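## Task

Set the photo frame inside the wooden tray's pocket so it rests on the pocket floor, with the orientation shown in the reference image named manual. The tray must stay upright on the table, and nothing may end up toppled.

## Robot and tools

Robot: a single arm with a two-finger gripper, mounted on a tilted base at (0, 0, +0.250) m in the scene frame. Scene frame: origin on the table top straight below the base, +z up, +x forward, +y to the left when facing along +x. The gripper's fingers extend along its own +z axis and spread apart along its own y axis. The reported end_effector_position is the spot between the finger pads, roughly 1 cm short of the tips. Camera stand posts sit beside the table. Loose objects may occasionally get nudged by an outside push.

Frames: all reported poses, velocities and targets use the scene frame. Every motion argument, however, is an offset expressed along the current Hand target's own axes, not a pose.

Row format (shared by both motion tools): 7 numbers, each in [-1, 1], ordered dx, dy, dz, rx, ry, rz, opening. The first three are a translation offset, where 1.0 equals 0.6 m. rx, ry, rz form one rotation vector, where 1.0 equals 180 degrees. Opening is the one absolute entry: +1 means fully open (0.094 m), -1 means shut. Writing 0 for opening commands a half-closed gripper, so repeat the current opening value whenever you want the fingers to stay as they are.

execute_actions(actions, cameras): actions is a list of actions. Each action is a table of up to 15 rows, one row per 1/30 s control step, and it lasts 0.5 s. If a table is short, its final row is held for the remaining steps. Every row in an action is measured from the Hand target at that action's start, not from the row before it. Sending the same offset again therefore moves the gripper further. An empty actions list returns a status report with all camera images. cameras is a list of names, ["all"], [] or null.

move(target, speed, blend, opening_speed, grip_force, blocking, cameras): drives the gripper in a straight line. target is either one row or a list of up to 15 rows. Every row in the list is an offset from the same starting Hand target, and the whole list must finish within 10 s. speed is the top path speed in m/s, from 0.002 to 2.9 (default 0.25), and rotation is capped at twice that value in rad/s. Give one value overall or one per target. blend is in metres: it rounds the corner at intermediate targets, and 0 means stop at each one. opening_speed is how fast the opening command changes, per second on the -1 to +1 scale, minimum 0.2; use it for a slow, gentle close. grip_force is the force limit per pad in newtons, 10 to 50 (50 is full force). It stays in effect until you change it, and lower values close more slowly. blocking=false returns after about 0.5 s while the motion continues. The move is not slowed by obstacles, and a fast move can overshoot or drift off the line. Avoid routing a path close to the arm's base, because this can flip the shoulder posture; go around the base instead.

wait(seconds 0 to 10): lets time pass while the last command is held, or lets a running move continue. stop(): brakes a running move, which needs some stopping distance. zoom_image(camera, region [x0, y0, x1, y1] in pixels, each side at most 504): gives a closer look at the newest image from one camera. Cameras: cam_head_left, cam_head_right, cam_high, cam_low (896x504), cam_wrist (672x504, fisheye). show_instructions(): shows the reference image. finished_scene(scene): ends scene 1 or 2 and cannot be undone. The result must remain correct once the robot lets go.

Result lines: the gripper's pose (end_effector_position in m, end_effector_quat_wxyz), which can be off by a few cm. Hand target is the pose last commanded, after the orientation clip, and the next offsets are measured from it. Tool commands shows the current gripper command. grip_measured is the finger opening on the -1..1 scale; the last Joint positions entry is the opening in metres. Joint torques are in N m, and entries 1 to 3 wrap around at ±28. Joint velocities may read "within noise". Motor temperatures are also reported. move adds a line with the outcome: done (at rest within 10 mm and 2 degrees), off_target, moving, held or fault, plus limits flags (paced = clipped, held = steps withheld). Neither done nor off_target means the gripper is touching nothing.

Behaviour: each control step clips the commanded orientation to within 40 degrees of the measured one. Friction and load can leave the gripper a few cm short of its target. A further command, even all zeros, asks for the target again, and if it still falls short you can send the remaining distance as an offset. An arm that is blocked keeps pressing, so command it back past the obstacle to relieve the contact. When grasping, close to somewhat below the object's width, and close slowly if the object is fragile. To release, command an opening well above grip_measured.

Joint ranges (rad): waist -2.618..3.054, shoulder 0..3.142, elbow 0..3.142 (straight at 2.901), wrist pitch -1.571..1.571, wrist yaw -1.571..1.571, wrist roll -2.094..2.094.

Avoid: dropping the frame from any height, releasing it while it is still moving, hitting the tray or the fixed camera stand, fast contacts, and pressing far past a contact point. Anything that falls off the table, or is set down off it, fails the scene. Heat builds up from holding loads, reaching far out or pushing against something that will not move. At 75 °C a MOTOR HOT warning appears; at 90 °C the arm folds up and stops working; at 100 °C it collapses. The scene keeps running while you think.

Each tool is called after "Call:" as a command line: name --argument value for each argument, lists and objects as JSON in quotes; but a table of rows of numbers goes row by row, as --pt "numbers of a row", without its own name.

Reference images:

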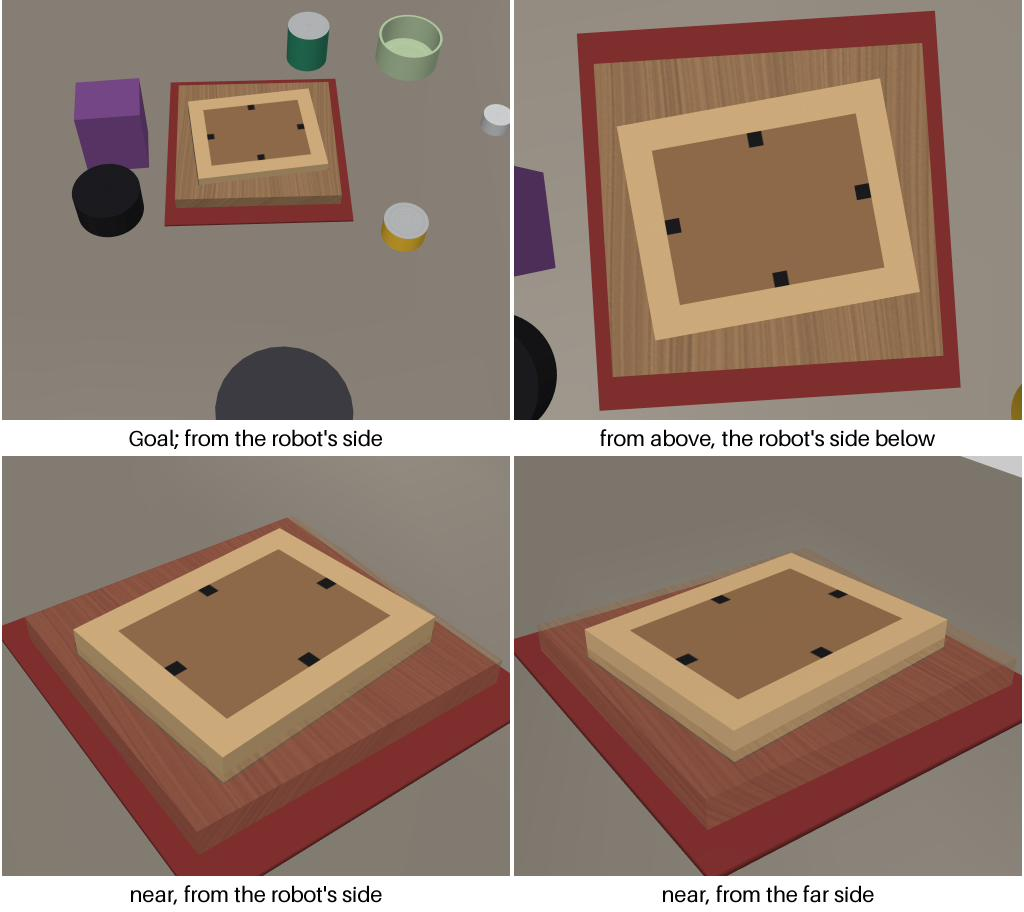

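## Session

Call:
execute_actions --actions '[]'

Scene clock: 0.00 s.
end_effector_position=(+0.1175, +0.2233, +0.1672) grip_measured=+1.000 end_effector_quat_wxyz=(-0.041, +0.261, +0.964, +0.020)
Joint positions: [1.607 0.898 0.492 -0.566 0.504 1.785 0.094]
Joint velocities: within noise
Joint torques (N m): no reading
Motor temperatures (°C): [32 33 29 31 29 28 29]
Heat: 33 °C.
Hand target: +0.1179, +0.2218, +0.1680; -0.039, +0.258, +0.965, +0.017
Tool commands: gripper/opening=+1.0

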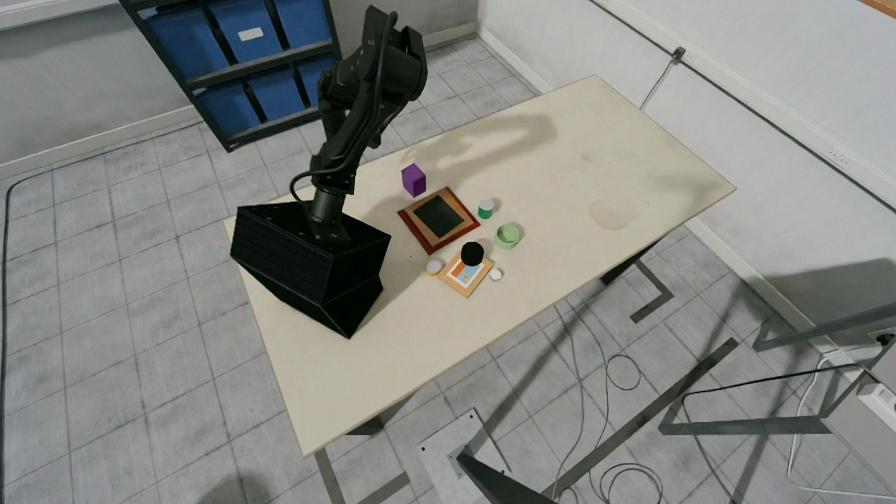

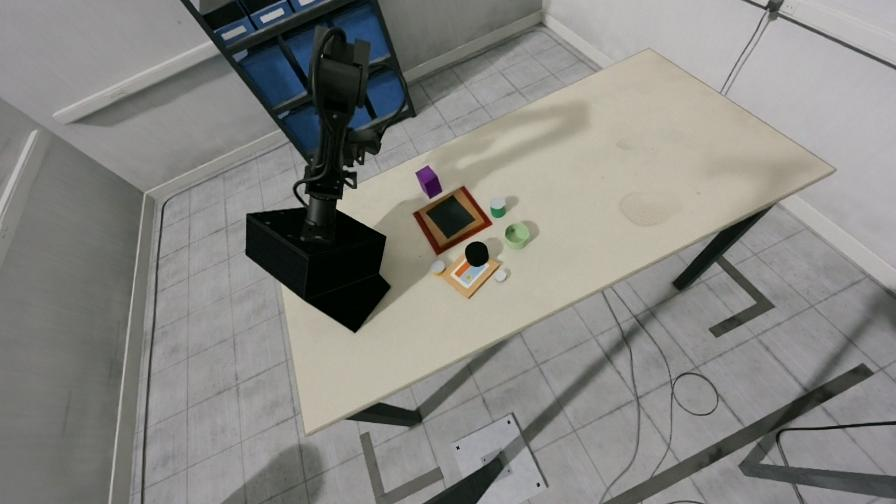

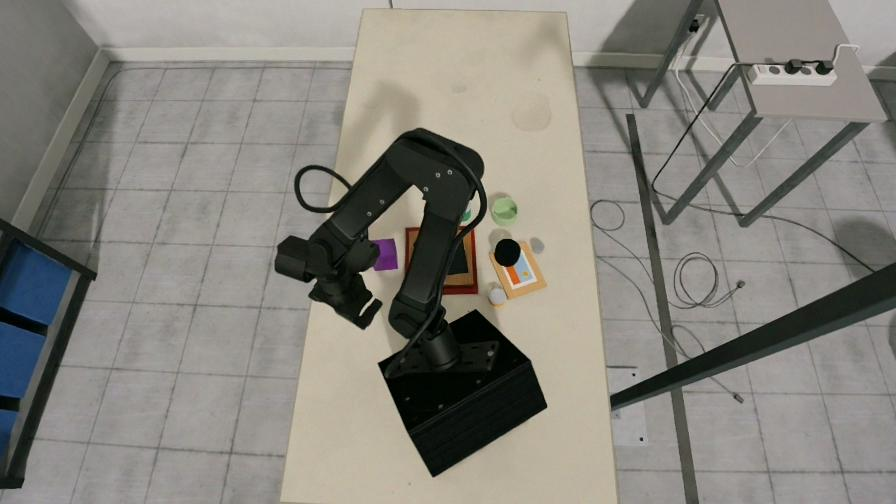

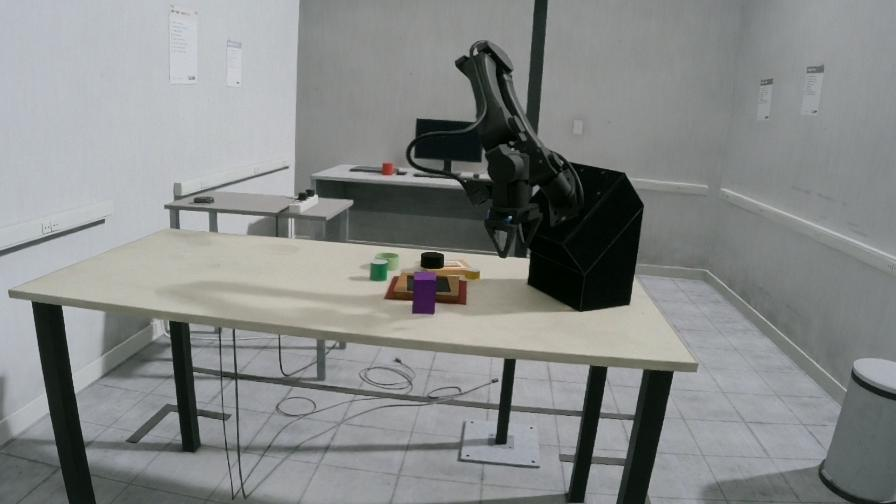

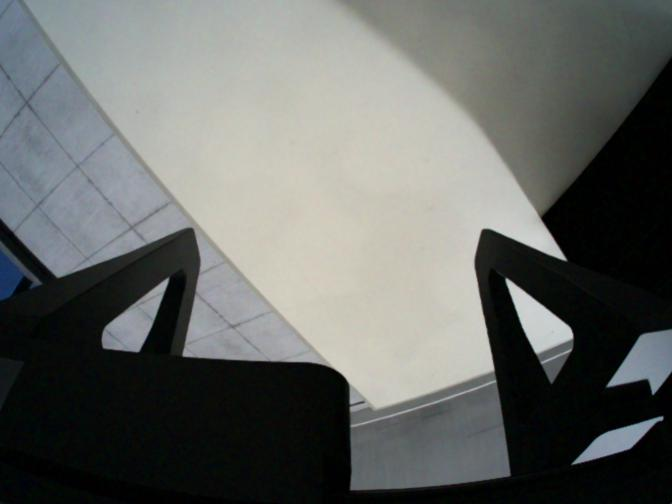

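Call:
zoom_image --camera "cam_high" --region '[360, 180, 580, 320]'

Call:
zoom_image --camera "cam_head_left" --region '[390, 155, 530, 305]'

Call:
zoom_image --camera "cam_low" --region '[360, 230, 500, 320]'

Call:
show_instructions

Scaled by 2.291 from the camera's 896x504 image, which has a finer 1280x720 frame.

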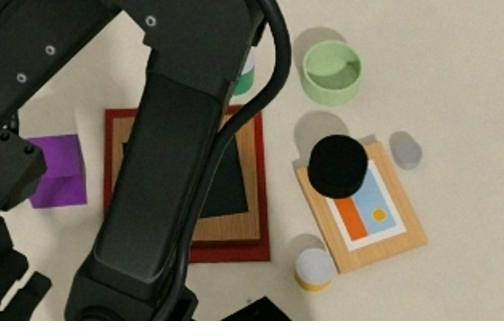

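Scaled by 3.360 from the camera's 896x504 image, which has a finer 1280x720 frame.

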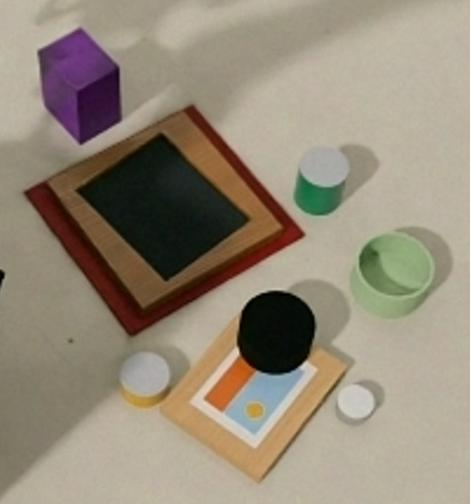

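Scaled by 3.600 from the camera's 896x504 image, which has a finer 1280x720 frame.

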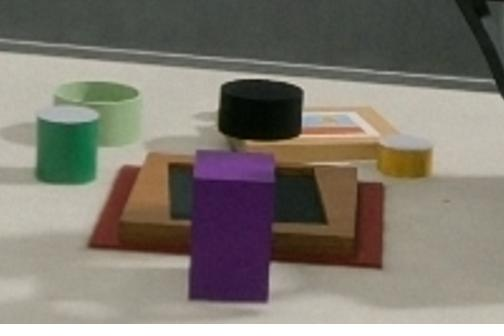

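Reference images for this scene: manual.

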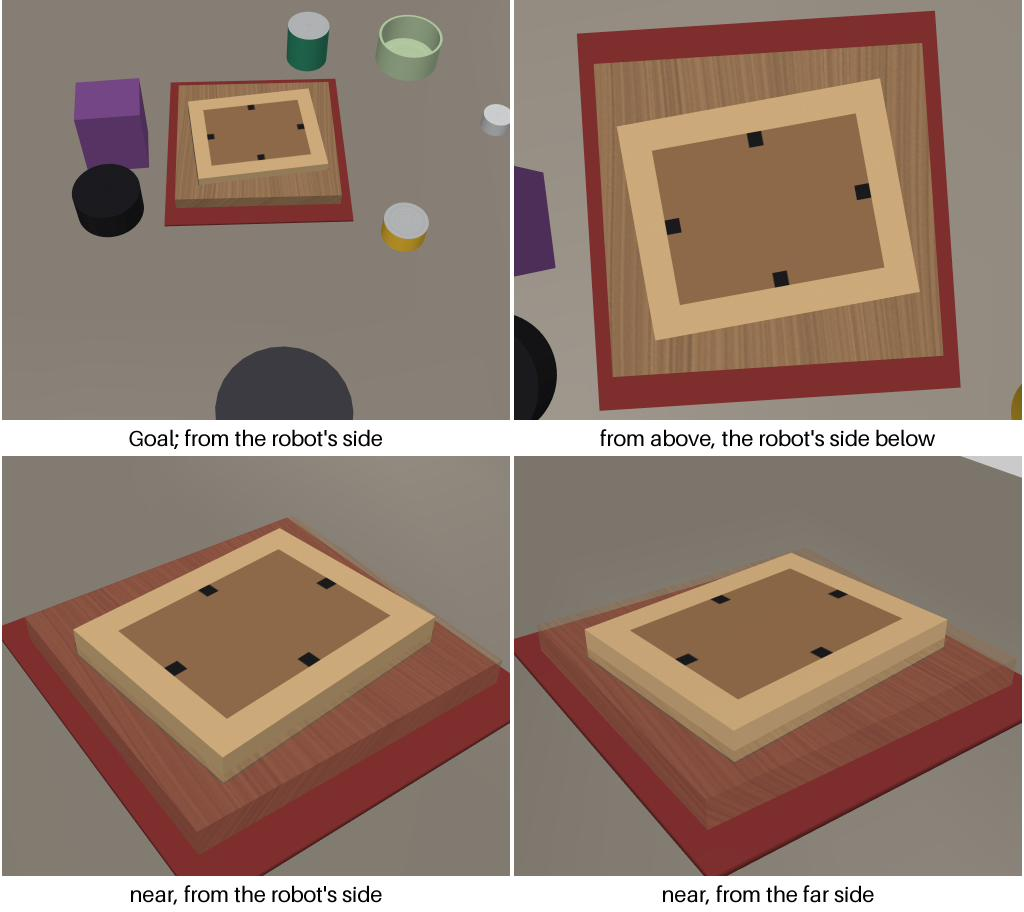

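Call:
move --pt "-0.1888 0.2052 -0.0668 0 0 0 1.0" --pt "-0.528 0.0767 -0.1307 0.0075 -0.0118 -0.1331 1.0" --pt "-0.7417 -0.2248 -0.119 0.015 -0.0235 -0.2663 1.0" --speed 0.2 --blend '[0.05, 0.05, 0]' --cameras '["cam_wrist", "cam_high"]'

Call:
zoom_image --camera "cam_high" --region '[360, 180, 580, 320]'

Scene clock: 135.20 s.
end_effector_position=(+0.4413, -0.1127, +0.1985) grip_measured=+1.000 end_effector_quat_wxyz=(+0.001, -0.167, +0.986, -0.005)
Joint positions: [-0.478 1.777 1.552 -0.975 -0.707 -0.827 0.094]
Joint torques (N m): [-7.6 -6.71 6.54 -0.03 -0.16 -0.08]
Heat: 32 °C.
Hand target: +0.4397, -0.1201, +0.2001; +0.000, -0.157, +0.988, +0.000
Off the commanded pose: 0.008 m, 1 deg.
move: done
Images, in order (width x height): cam_high 896x504, cam_wrist 672x504.

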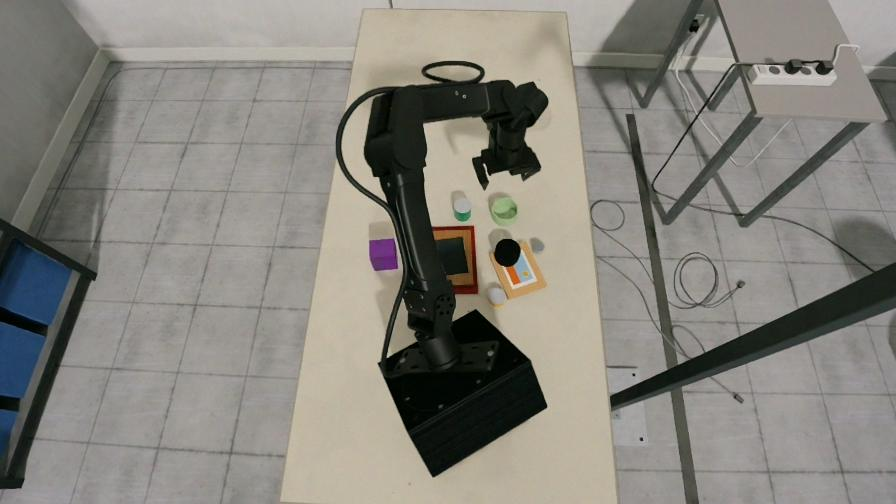

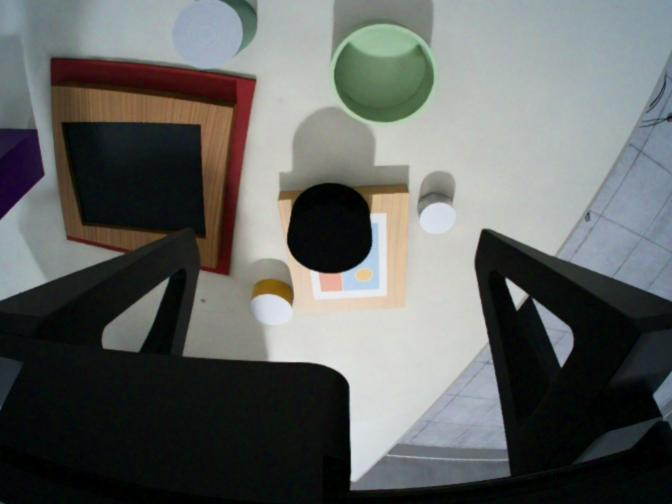

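Scaled by 2.291 from the camera's 896x504 image, which has a finer 1280x720 frame.

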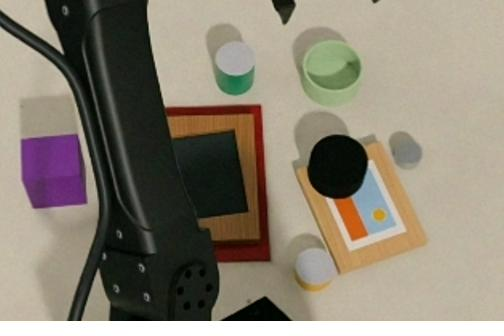

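Call:
zoom_image --camera "cam_wrist" --region '[230, 140, 470, 340]'

Call:
zoom_image --camera "cam_wrist" --region '[30, 30, 280, 290]'

Scaled by 2.100 from the camera's 672x504 image, which has a finer 960x720 frame.

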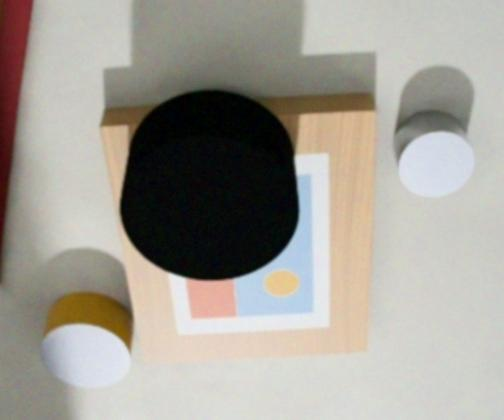

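Scaled by 1.938 from the camera's 672x504 image, which has a finer 960x720 frame.

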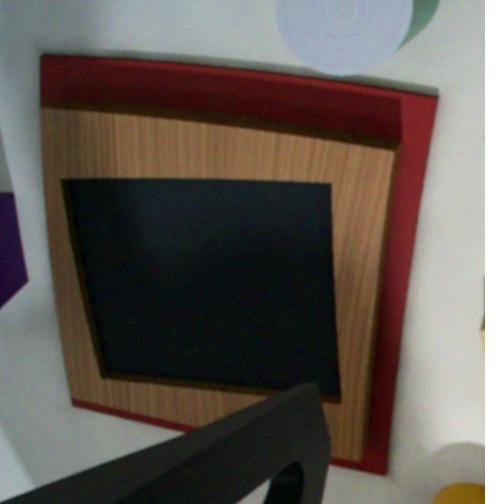

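Call:
move --target '[0.1408, 0.0135, 0.1667, 0, 0, 0, 1.0]' --speed 0.2 --cameras '["cam_wrist", "cam_low"]'

Call:
zoom_image --camera "cam_low" --region '[360, 200, 520, 320]'

Scene clock: 203.83 s.
end_effector_position=(+0.3628, -0.1379, +0.1067) grip_measured=+1.000 end_effector_quat_wxyz=(+0.008, -0.164, +0.986, -0.004)
Joint positions: [-0.437 1.817 1.09 -0.428 -0.701 -0.763 0.094]
Joint torques (N m): [-4.86 -6.39 2.88 0.25 0.06 0.12]
Heat: 34 °C.
Hand target: +0.3567, -0.1384, +0.0999; +0.000, -0.156, +0.988, +0.000
Off the commanded pose: 0.009 m, 1 deg.
move: done
Images, in order (width x height): cam_low 896x504, cam_wrist 672x504.

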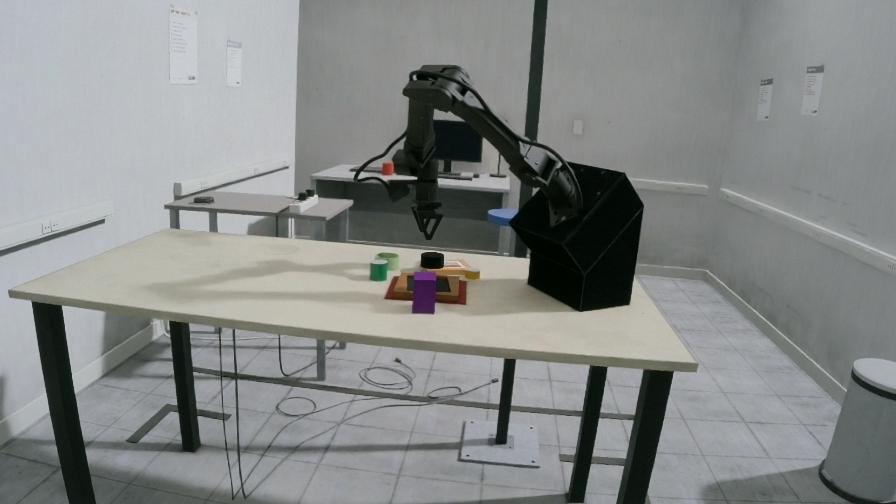

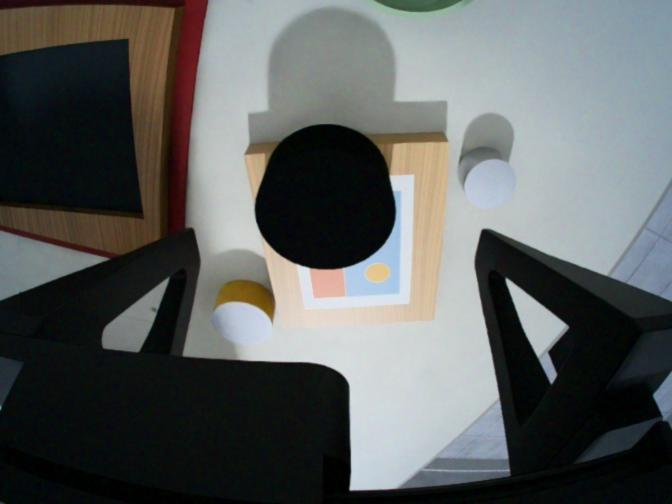

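Scaled by 3.150 from the camera's 896x504 image, which has a finer 1280x720 frame.

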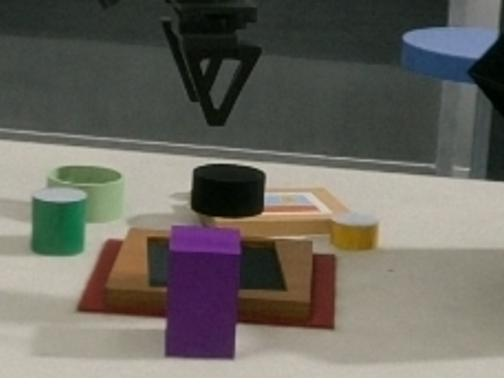

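Call:
move --pt "0.0032 0.0108 0.1232 0 0 0 1.0" --pt "0.0032 0.0108 0.1232 0 0 0 0.1" --speed 0.1 --opening_speed 0.6 --grip_force 30 --cameras '["cam_wrist", "cam_low"]'

Scene clock: 231.43 s.
end_effector_position=(+0.3635, -0.1313, +0.0341) grip_measured=+0.188 end_effector_quat_wxyz=(+0.012, -0.166, +0.986, -0.003)
Joint positions: [-0.294 1.977 1.062 -0.132 -0.641 -0.599 0.056]
Joint torques (N m): [-5.14 -6.57 1.58 0.27 0.07 0.09]
Heat: 33 °C.
Hand target: +0.3528, -0.1329, +0.0260; +0.000, -0.156, +0.988, +0.000
Off the commanded pose: 0.014 m, 2 deg.
grip_force (N): 30
move: off_target; target 2's new opening was sent with the hand 0.013 m and 2 deg from that target
Images, in order (width x height): cam_low 896x504, cam_wrist 672x504.

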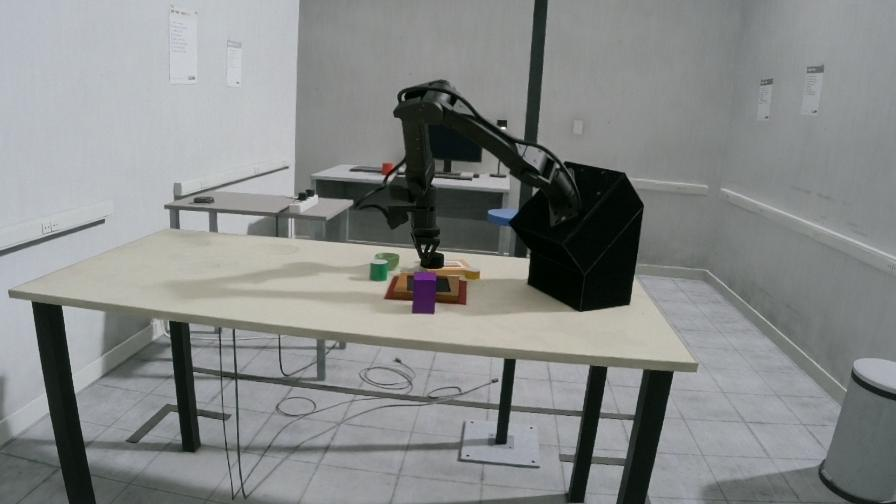

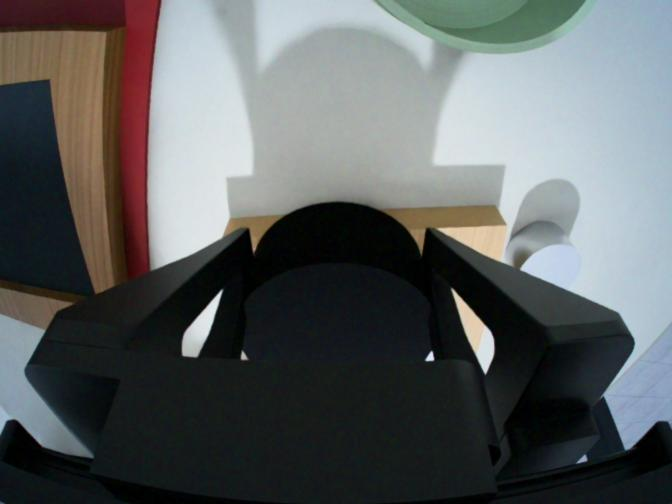

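Call:
move --pt "0 0 -0.2417 0 0 0 0.1" --pt "-0.1742 0.2815 -0.2583 0 0 0 0.1" --pt "-0.0055 0.6255 -0.2417 0 0 0 0.1" --speed '[0.1, 0.2, 0.2]' --blend '[0.03, 0.05, 0]' --cameras '["cam_wrist", "cam_low", "cam_high"]'

Scene clock: 252.67 s.
end_effector_position=(+0.2431, +0.2262, +0.1727) grip_measured=+0.182 end_effector_quat_wxyz=(+0.003, -0.156, +0.988, +0.005)
Joint positions: [1.09 0.962 0.791 -0.641 0.263 0.513 0.056]
Joint torques (N m): [1.5 -5.9 4.79 0.19 0.12 0.12]
Heat: 34 °C.
Hand target: +0.2400, +0.2251, +0.1711; +0.000, -0.157, +0.988, +0.000
Off the commanded pose: 0.004 m, 1 deg.
grip_force (N): 30
move: done
Images, in order (width x height): cam_high 896x504, cam_low 896x504, cam_wrist 672x504.

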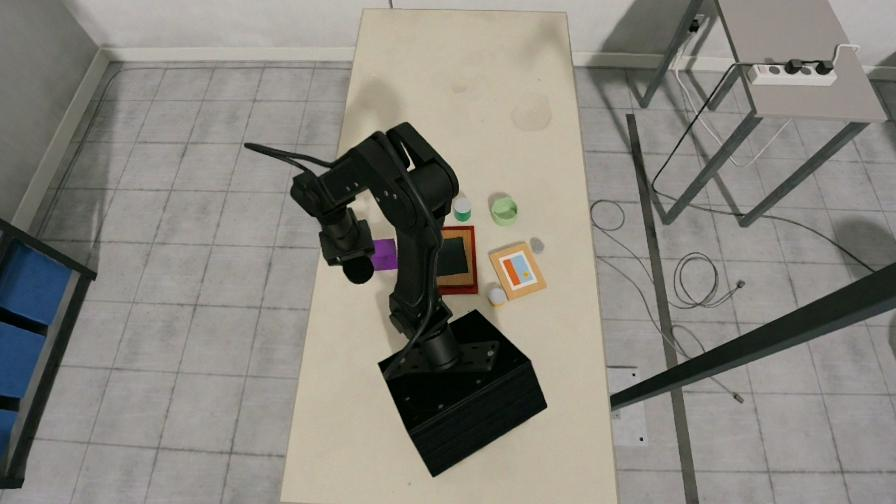

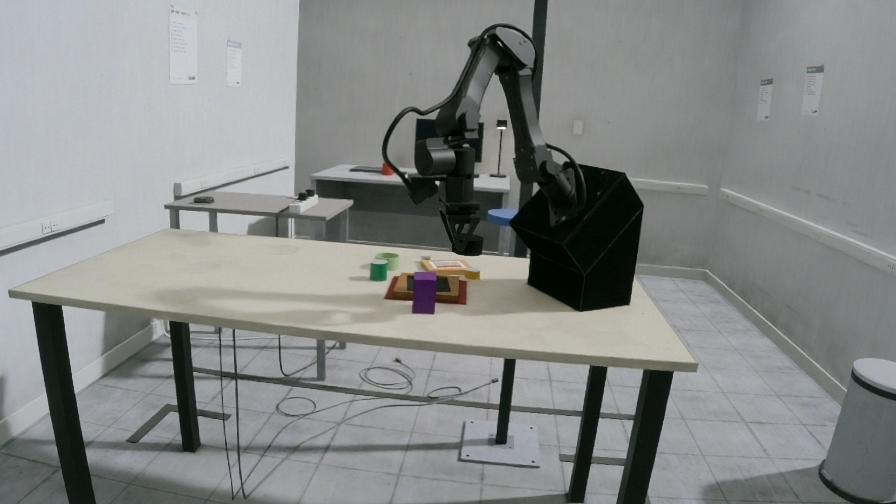

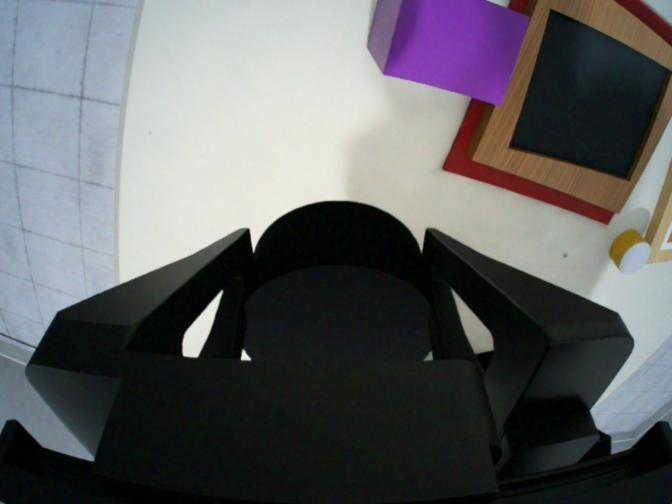

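Call:
move --pt "0.0848 0.0625 0.1183 0 0 0 0.1" --pt "0.0848 0.0625 0.2635 0 0 0 0.1" --pt "0.0848 0.0625 0.2635 0 0 0 0.8" --speed '[0.15, 0.06, 0.05]' --blend '[0.02, 0, 0]' --opening_speed 0.5 --cameras '["cam_wrist", "cam_low"]'

Scene clock: 278.57 s.
end_effector_position=(+0.1817, +0.2459, +0.0189) grip_measured=+0.799 end_effector_quat_wxyz=(+0.005, -0.153, +0.988, +0.003)
Joint positions: [1.155 1.591 0.622 0.145 0.314 0.567 0.084]
Joint torques (N m): [1.26 -5.45 2.07 0.26 -0.05 -0.05]
Heat: 34 °C.
Hand target: +0.1801, +0.2451, +0.0131; +0.000, -0.157, +0.988, +0.000
Off the commanded pose: 0.006 m, 1 deg.
grip_force (N): 30
move: done
Images, in order (width x height): cam_low 896x504, cam_wrist 672x504.

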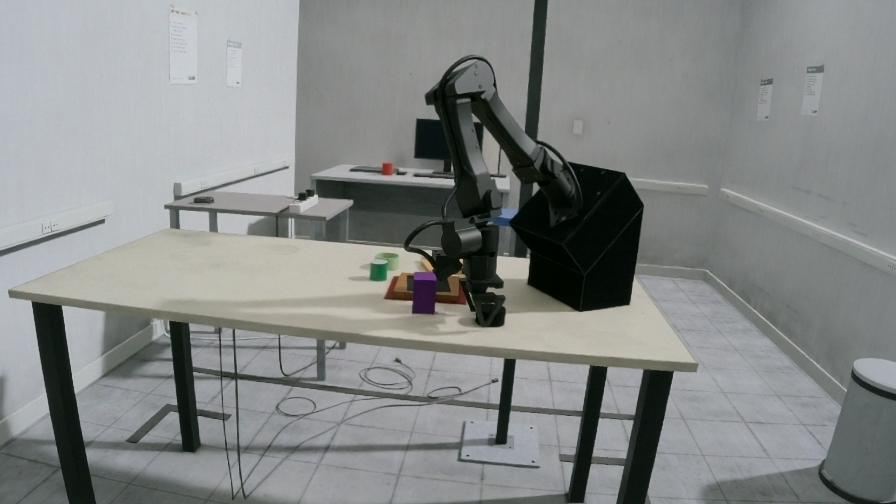

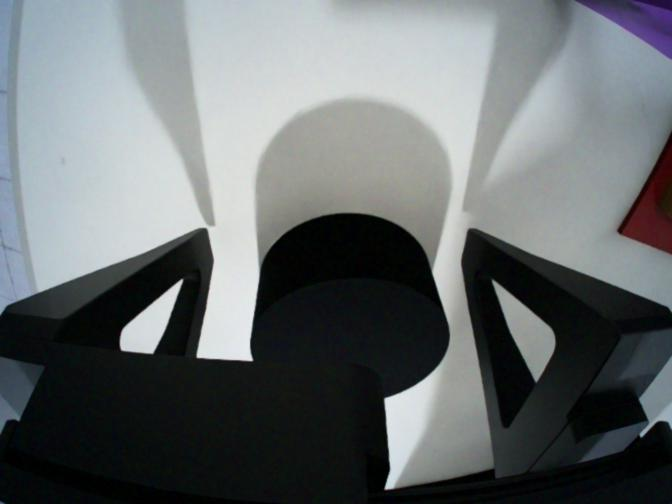

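Call:
move --pt "0 0 -0.2617 0 0 0 1.0" --pt "-0.1668 -0.1332 -0.3117 0 0 0 1.0" --pt "-0.2695 -0.4645 -0.3117 0 0 0.1 1.0" --pt "0.0807 -0.604 -0.145 0 0 0.47 1.0" --speed '[0.15, 0.25, 0.25, 0.2]' --blend '[0.03, 0.05, 0.05, 0]' --cameras '["cam_wrist", "cam_low"]'

Scene clock: 308.43 s.
end_effector_position=(+0.2527, -0.1103, +0.1003) grip_measured=+0.999 end_effector_quat_wxyz=(+0.001, +0.534, +0.846, +0.000)
Joint positions: [-0.491 1.665 0.616 -0.169 -0.719 0.614 0.094]
Joint torques (N m): [-5.82 -3.99 1.51 0.22 -0.08 0.14]
Heat: 34 °C.
Hand target: +0.2460, -0.1146, +0.1000; +0.000, +0.549, +0.836, +0.000
Off the commanded pose: 0.008 m, 2 deg.
grip_force (N): 30
move: done
Images, in order (width x height): cam_low 896x504, cam_wrist 672x504.

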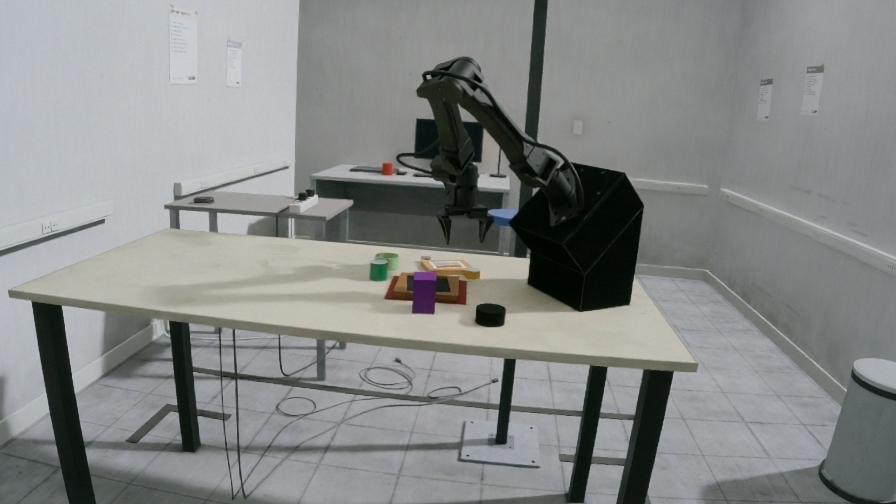

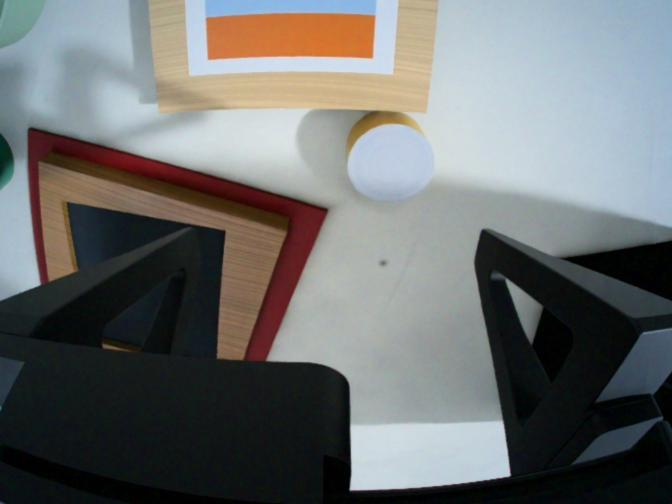

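Call:
move --pt "-0.0148 -0.039 0.0667 0 0 0 1.0" --pt "-0.0148 -0.039 0.1467 0 0 0 1.0" --pt "-0.0148 -0.039 0.1467 0 0 0 -0.35" --speed '[0.1, 0.06, 0.05]' --blend '[0.0, 0, 0]' --opening_speed 0.6 --grip_force 30 --cameras '["cam_wrist"]'

Scene clock: 334.27 s.
end_effector_position=(+0.2336, -0.1310, +0.0170) grip_measured=-0.348 end_effector_quat_wxyz=(+0.006, +0.544, +0.839, +0.006)
Joint positions: [-0.367 2.061 0.615 0.338 -0.679 0.797 0.031]
Joint torques (N m): [-4.1 -4.48 0.29 0.27 0.11 0.11]
Heat: 33 °C.
Hand target: +0.2282, -0.1321, +0.0120; +0.000, +0.549, +0.836, +0.000
Off the commanded pose: 0.008 m, 1 deg.
grip_force (N): 30
move: done
Images, in order (width x height): cam_wrist 672x504.

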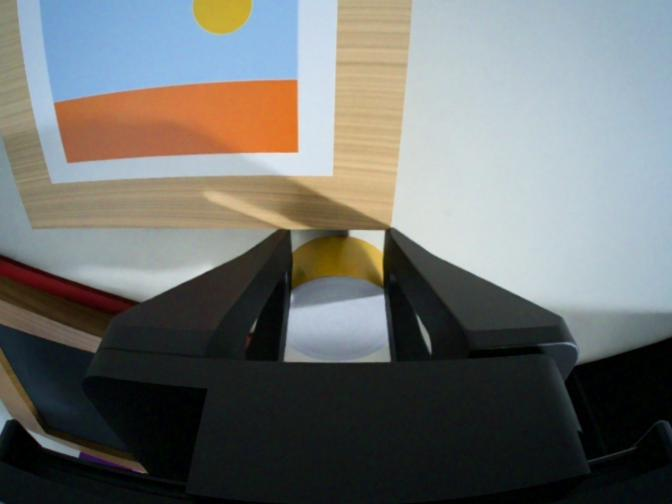

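Call:
move --pt "0 0 0 0 0 0 -0.55" --pt "0 0 -0.1 0 0 0 -0.55" --speed '[0.05, 0.06]' --opening_speed 0.4 --cameras '["cam_wrist", "cam_low"]'

Scene clock: 345.60 s.
end_effector_position=(+0.2270, -0.1296, +0.0647) grip_measured=-0.548 end_effector_quat_wxyz=(-0.006, +0.545, +0.838, +0.000)
Joint positions: [-0.486 1.877 0.592 0.052 -0.718 0.635 0.021]
Joint torques (N m): [-6.57 -7.66 0.79 -0.05 -0.08 -0.05]
Heat: 33 °C.
Hand target: +0.2280, -0.1320, +0.0720; +0.000, +0.549, +0.836, +0.000
Off the commanded pose: 0.008 m, 1 deg.
grip_force (N): 30
move: done
Images, in order (width x height): cam_low 896x504, cam_wrist 672x504.

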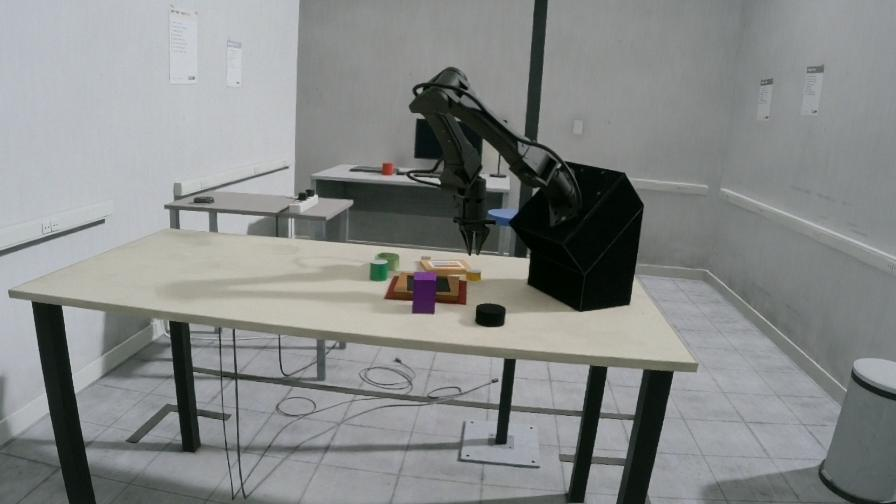

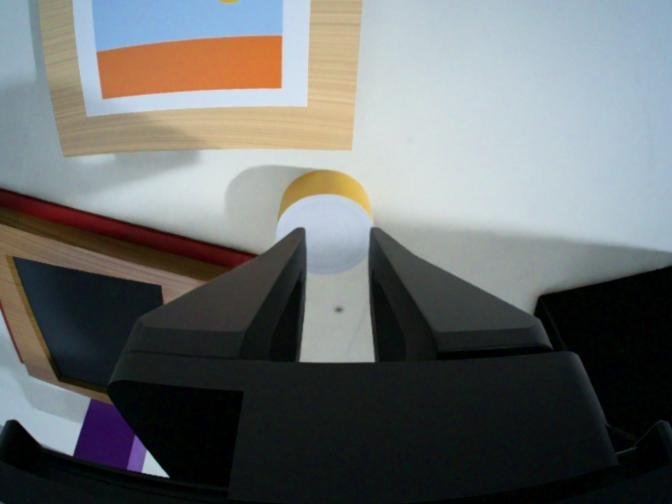

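Call:
move --pt "0.0183 0.0017 0.0 0 0 0 0.6" --pt "0.0183 0.0017 0.1 0 0 0 0.6" --pt "0.0183 0.0017 0.1 0 0 0 -0.4" --speed '[0.05, 0.06, 0.05]' --opening_speed 1.0 --grip_force 40 --cameras '["cam_wrist"]'

Scene clock: 365.40 s.
end_effector_position=(+0.2309, -0.1207, +0.0170) grip_measured=-0.398 end_effector_quat_wxyz=(+0.007, +0.543, +0.839, +0.006)
Joint positions: [-0.341 2.038 0.574 0.378 -0.667 0.826 0.028]
Joint torques (N m): [-3.92 -4.27 0.1 0.26 0.12 0.13]
Heat: 34 °C.
Hand target: +0.2246, -0.1216, +0.0120; +0.000, +0.549, +0.836, +0.000
Off the commanded pose: 0.008 m, 1 deg.
grip_force (N): 40
move: done
Images, in order (width x height): cam_wrist 672x504.

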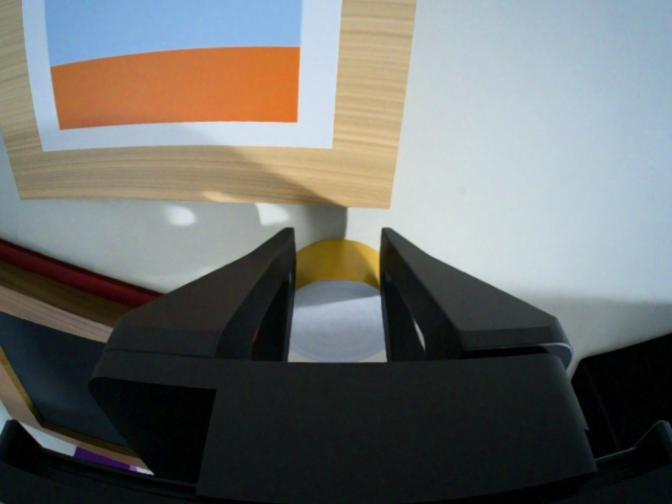

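Call:
move --pt "0 0 0.0 0 0 0 0.2" --pt "0.0167 0 0.0 0 0 0 0.2" --pt "0.0167 0 0.0 0 0 0 -0.4" --speed '[0.05, 0.06, 0.05]' --opening_speed 1.0 --cameras '["cam_wrist"]'

Scene clock: 382.83 s.
end_effector_position=(+0.2261, -0.1134, +0.0141) grip_measured=-0.398 end_effector_quat_wxyz=(+0.005, +0.545, +0.839, +0.006)
Joint positions: [-0.317 2.038 0.547 0.415 -0.657 0.853 0.028]
Joint torques (N m): [-3.75 -5.55 -1.06 0.26 0.12 0.14]
Heat: 33 °C.
Hand target: +0.2206, -0.1124, +0.0120; +0.000, +0.549, +0.836, +0.000
Off the commanded pose: 0.006 m, 1 deg.
grip_force (N): 40
move: done
Images, in order (width x height): cam_wrist 672x504.

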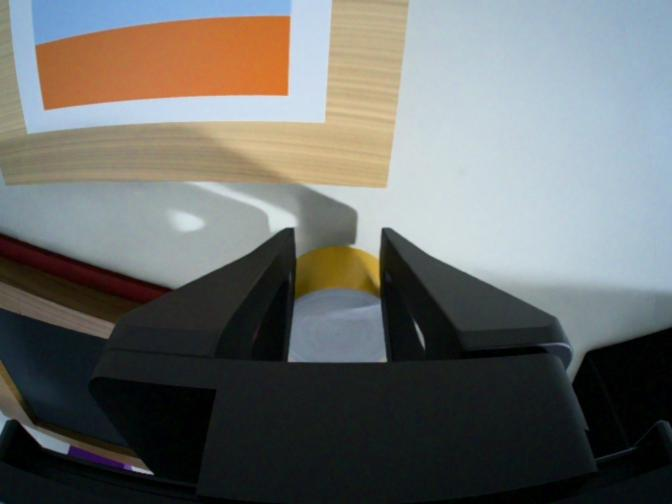

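Call:
move --pt "0 0 -0.005 0 0 0 0.5" --pt "0.0267 0 -0.005 0 0 0 0.5" --speed '[0.05, 0.06]' --opening_speed 1.0 --cameras '["cam_wrist"]'

Scene clock: 402.80 s.
end_effector_position=(+0.2103, -0.0987, +0.0128) grip_measured=+0.498 end_effector_quat_wxyz=(-0.007, +0.552, +0.834, +0.003)
Joint positions: [-0.284 2.029 0.486 0.459 -0.643 0.889 0.07]
Joint torques (N m): [-3.43 -7.83 -1.58 0.23 0.14 0.13]
Heat: 33 °C.
Hand target: +0.2143, -0.0977, +0.0150; +0.000, +0.549, +0.836, +0.000
Off the commanded pose: 0.005 m, 1 deg.
grip_force (N): 40
move: done
Images, in order (width x height): cam_wrist 672x504.

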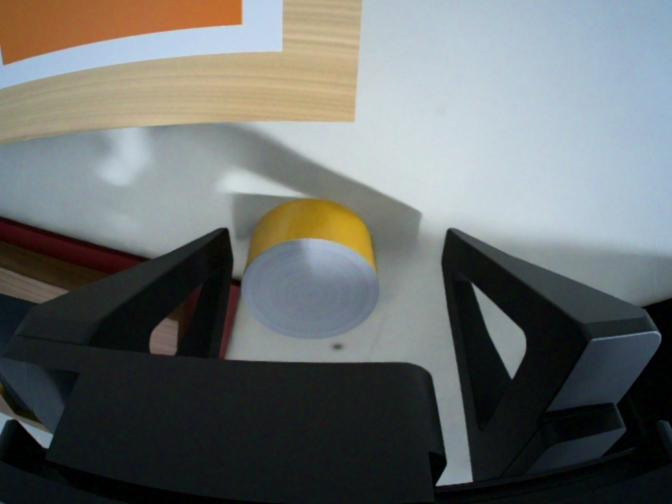

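Call:
move --pt "0.003 0 -0.003 0 0 0 -0.4" --pt "0.003 0 -0.09 0 0 0 -0.4" --speed '[0.05, 0.06]' --opening_speed 0.8 --cameras '["cam_wrist", "cam_low"]'

Scene clock: 414.00 s.
end_effector_position=(+0.2122, -0.0934, +0.0631) grip_measured=-0.120 end_effector_quat_wxyz=(-0.005, +0.546, +0.838, +0.001)
Joint positions: [-0.396 1.77 0.437 0.172 -0.685 0.747 0.041]
Joint torques (N m): [-5.61 -6.87 0.47 -0.06 -0.09 -0.07]
Heat: 33 °C.
Hand target: +0.2135, -0.0960, +0.0690; +0.000, +0.549, +0.836, +0.000
Off the commanded pose: 0.007 m, 1 deg.
grip_force (N): 40
move: done
Images, in order (width x height): cam_low 896x504, cam_wrist 672x504.

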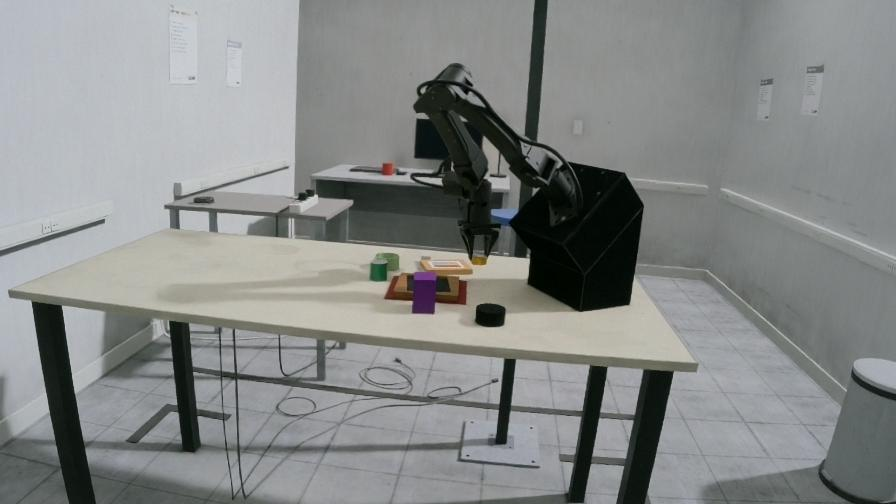

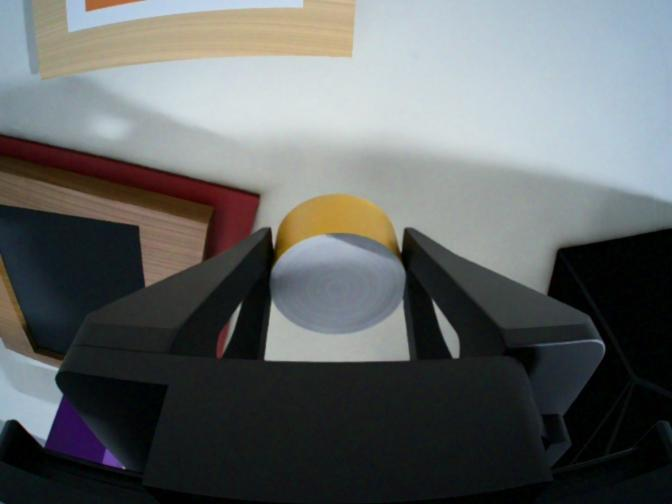

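Call:
move --pt "-0.1403 -0.1125 0.0083 0 0 0 -0.4" --pt "-0.1403 -0.1125 0.099 0 0 0 -0.4" --pt "-0.1403 -0.1125 0.099 0 0 0 0.6" --speed '[0.1, 0.06, 0.05]' --opening_speed 0.6 --cameras '["cam_wrist", "cam_low"]'

Scene clock: 438.47 s.
end_effector_position=(+0.1908, -0.1996, +0.0148) grip_measured=+0.598 end_effector_quat_wxyz=(+0.006, +0.545, +0.839, +0.004)
Joint positions: [-0.585 2.316 0.749 0.282 -0.756 0.529 0.075]
Joint torques (N m): [-5.33 -4.63 0.69 0.24 0.11 0.12]
Heat: 34 °C.
Hand target: +0.1850, -0.2000, +0.0096; +0.000, +0.549, +0.836, +0.000
Off the commanded pose: 0.008 m, 1 deg.
grip_force (N): 40
move: done
Images, in order (width x height): cam_low 896x504, cam_wrist 672x504.

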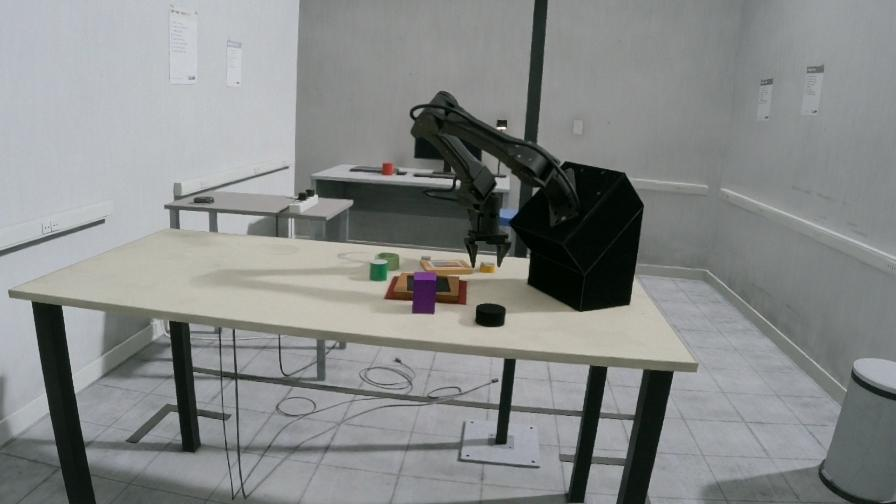

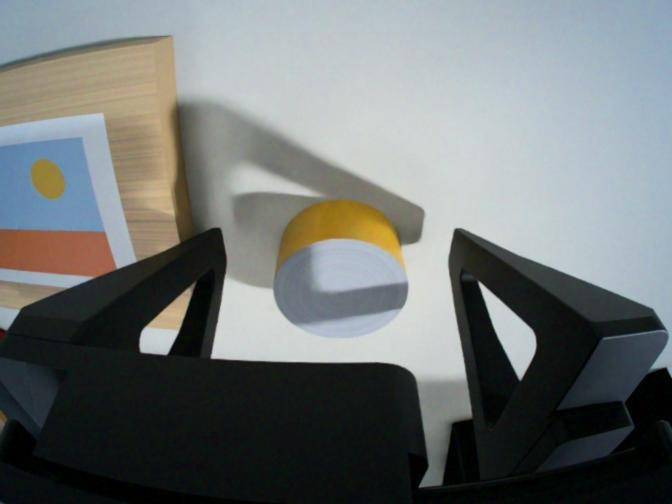

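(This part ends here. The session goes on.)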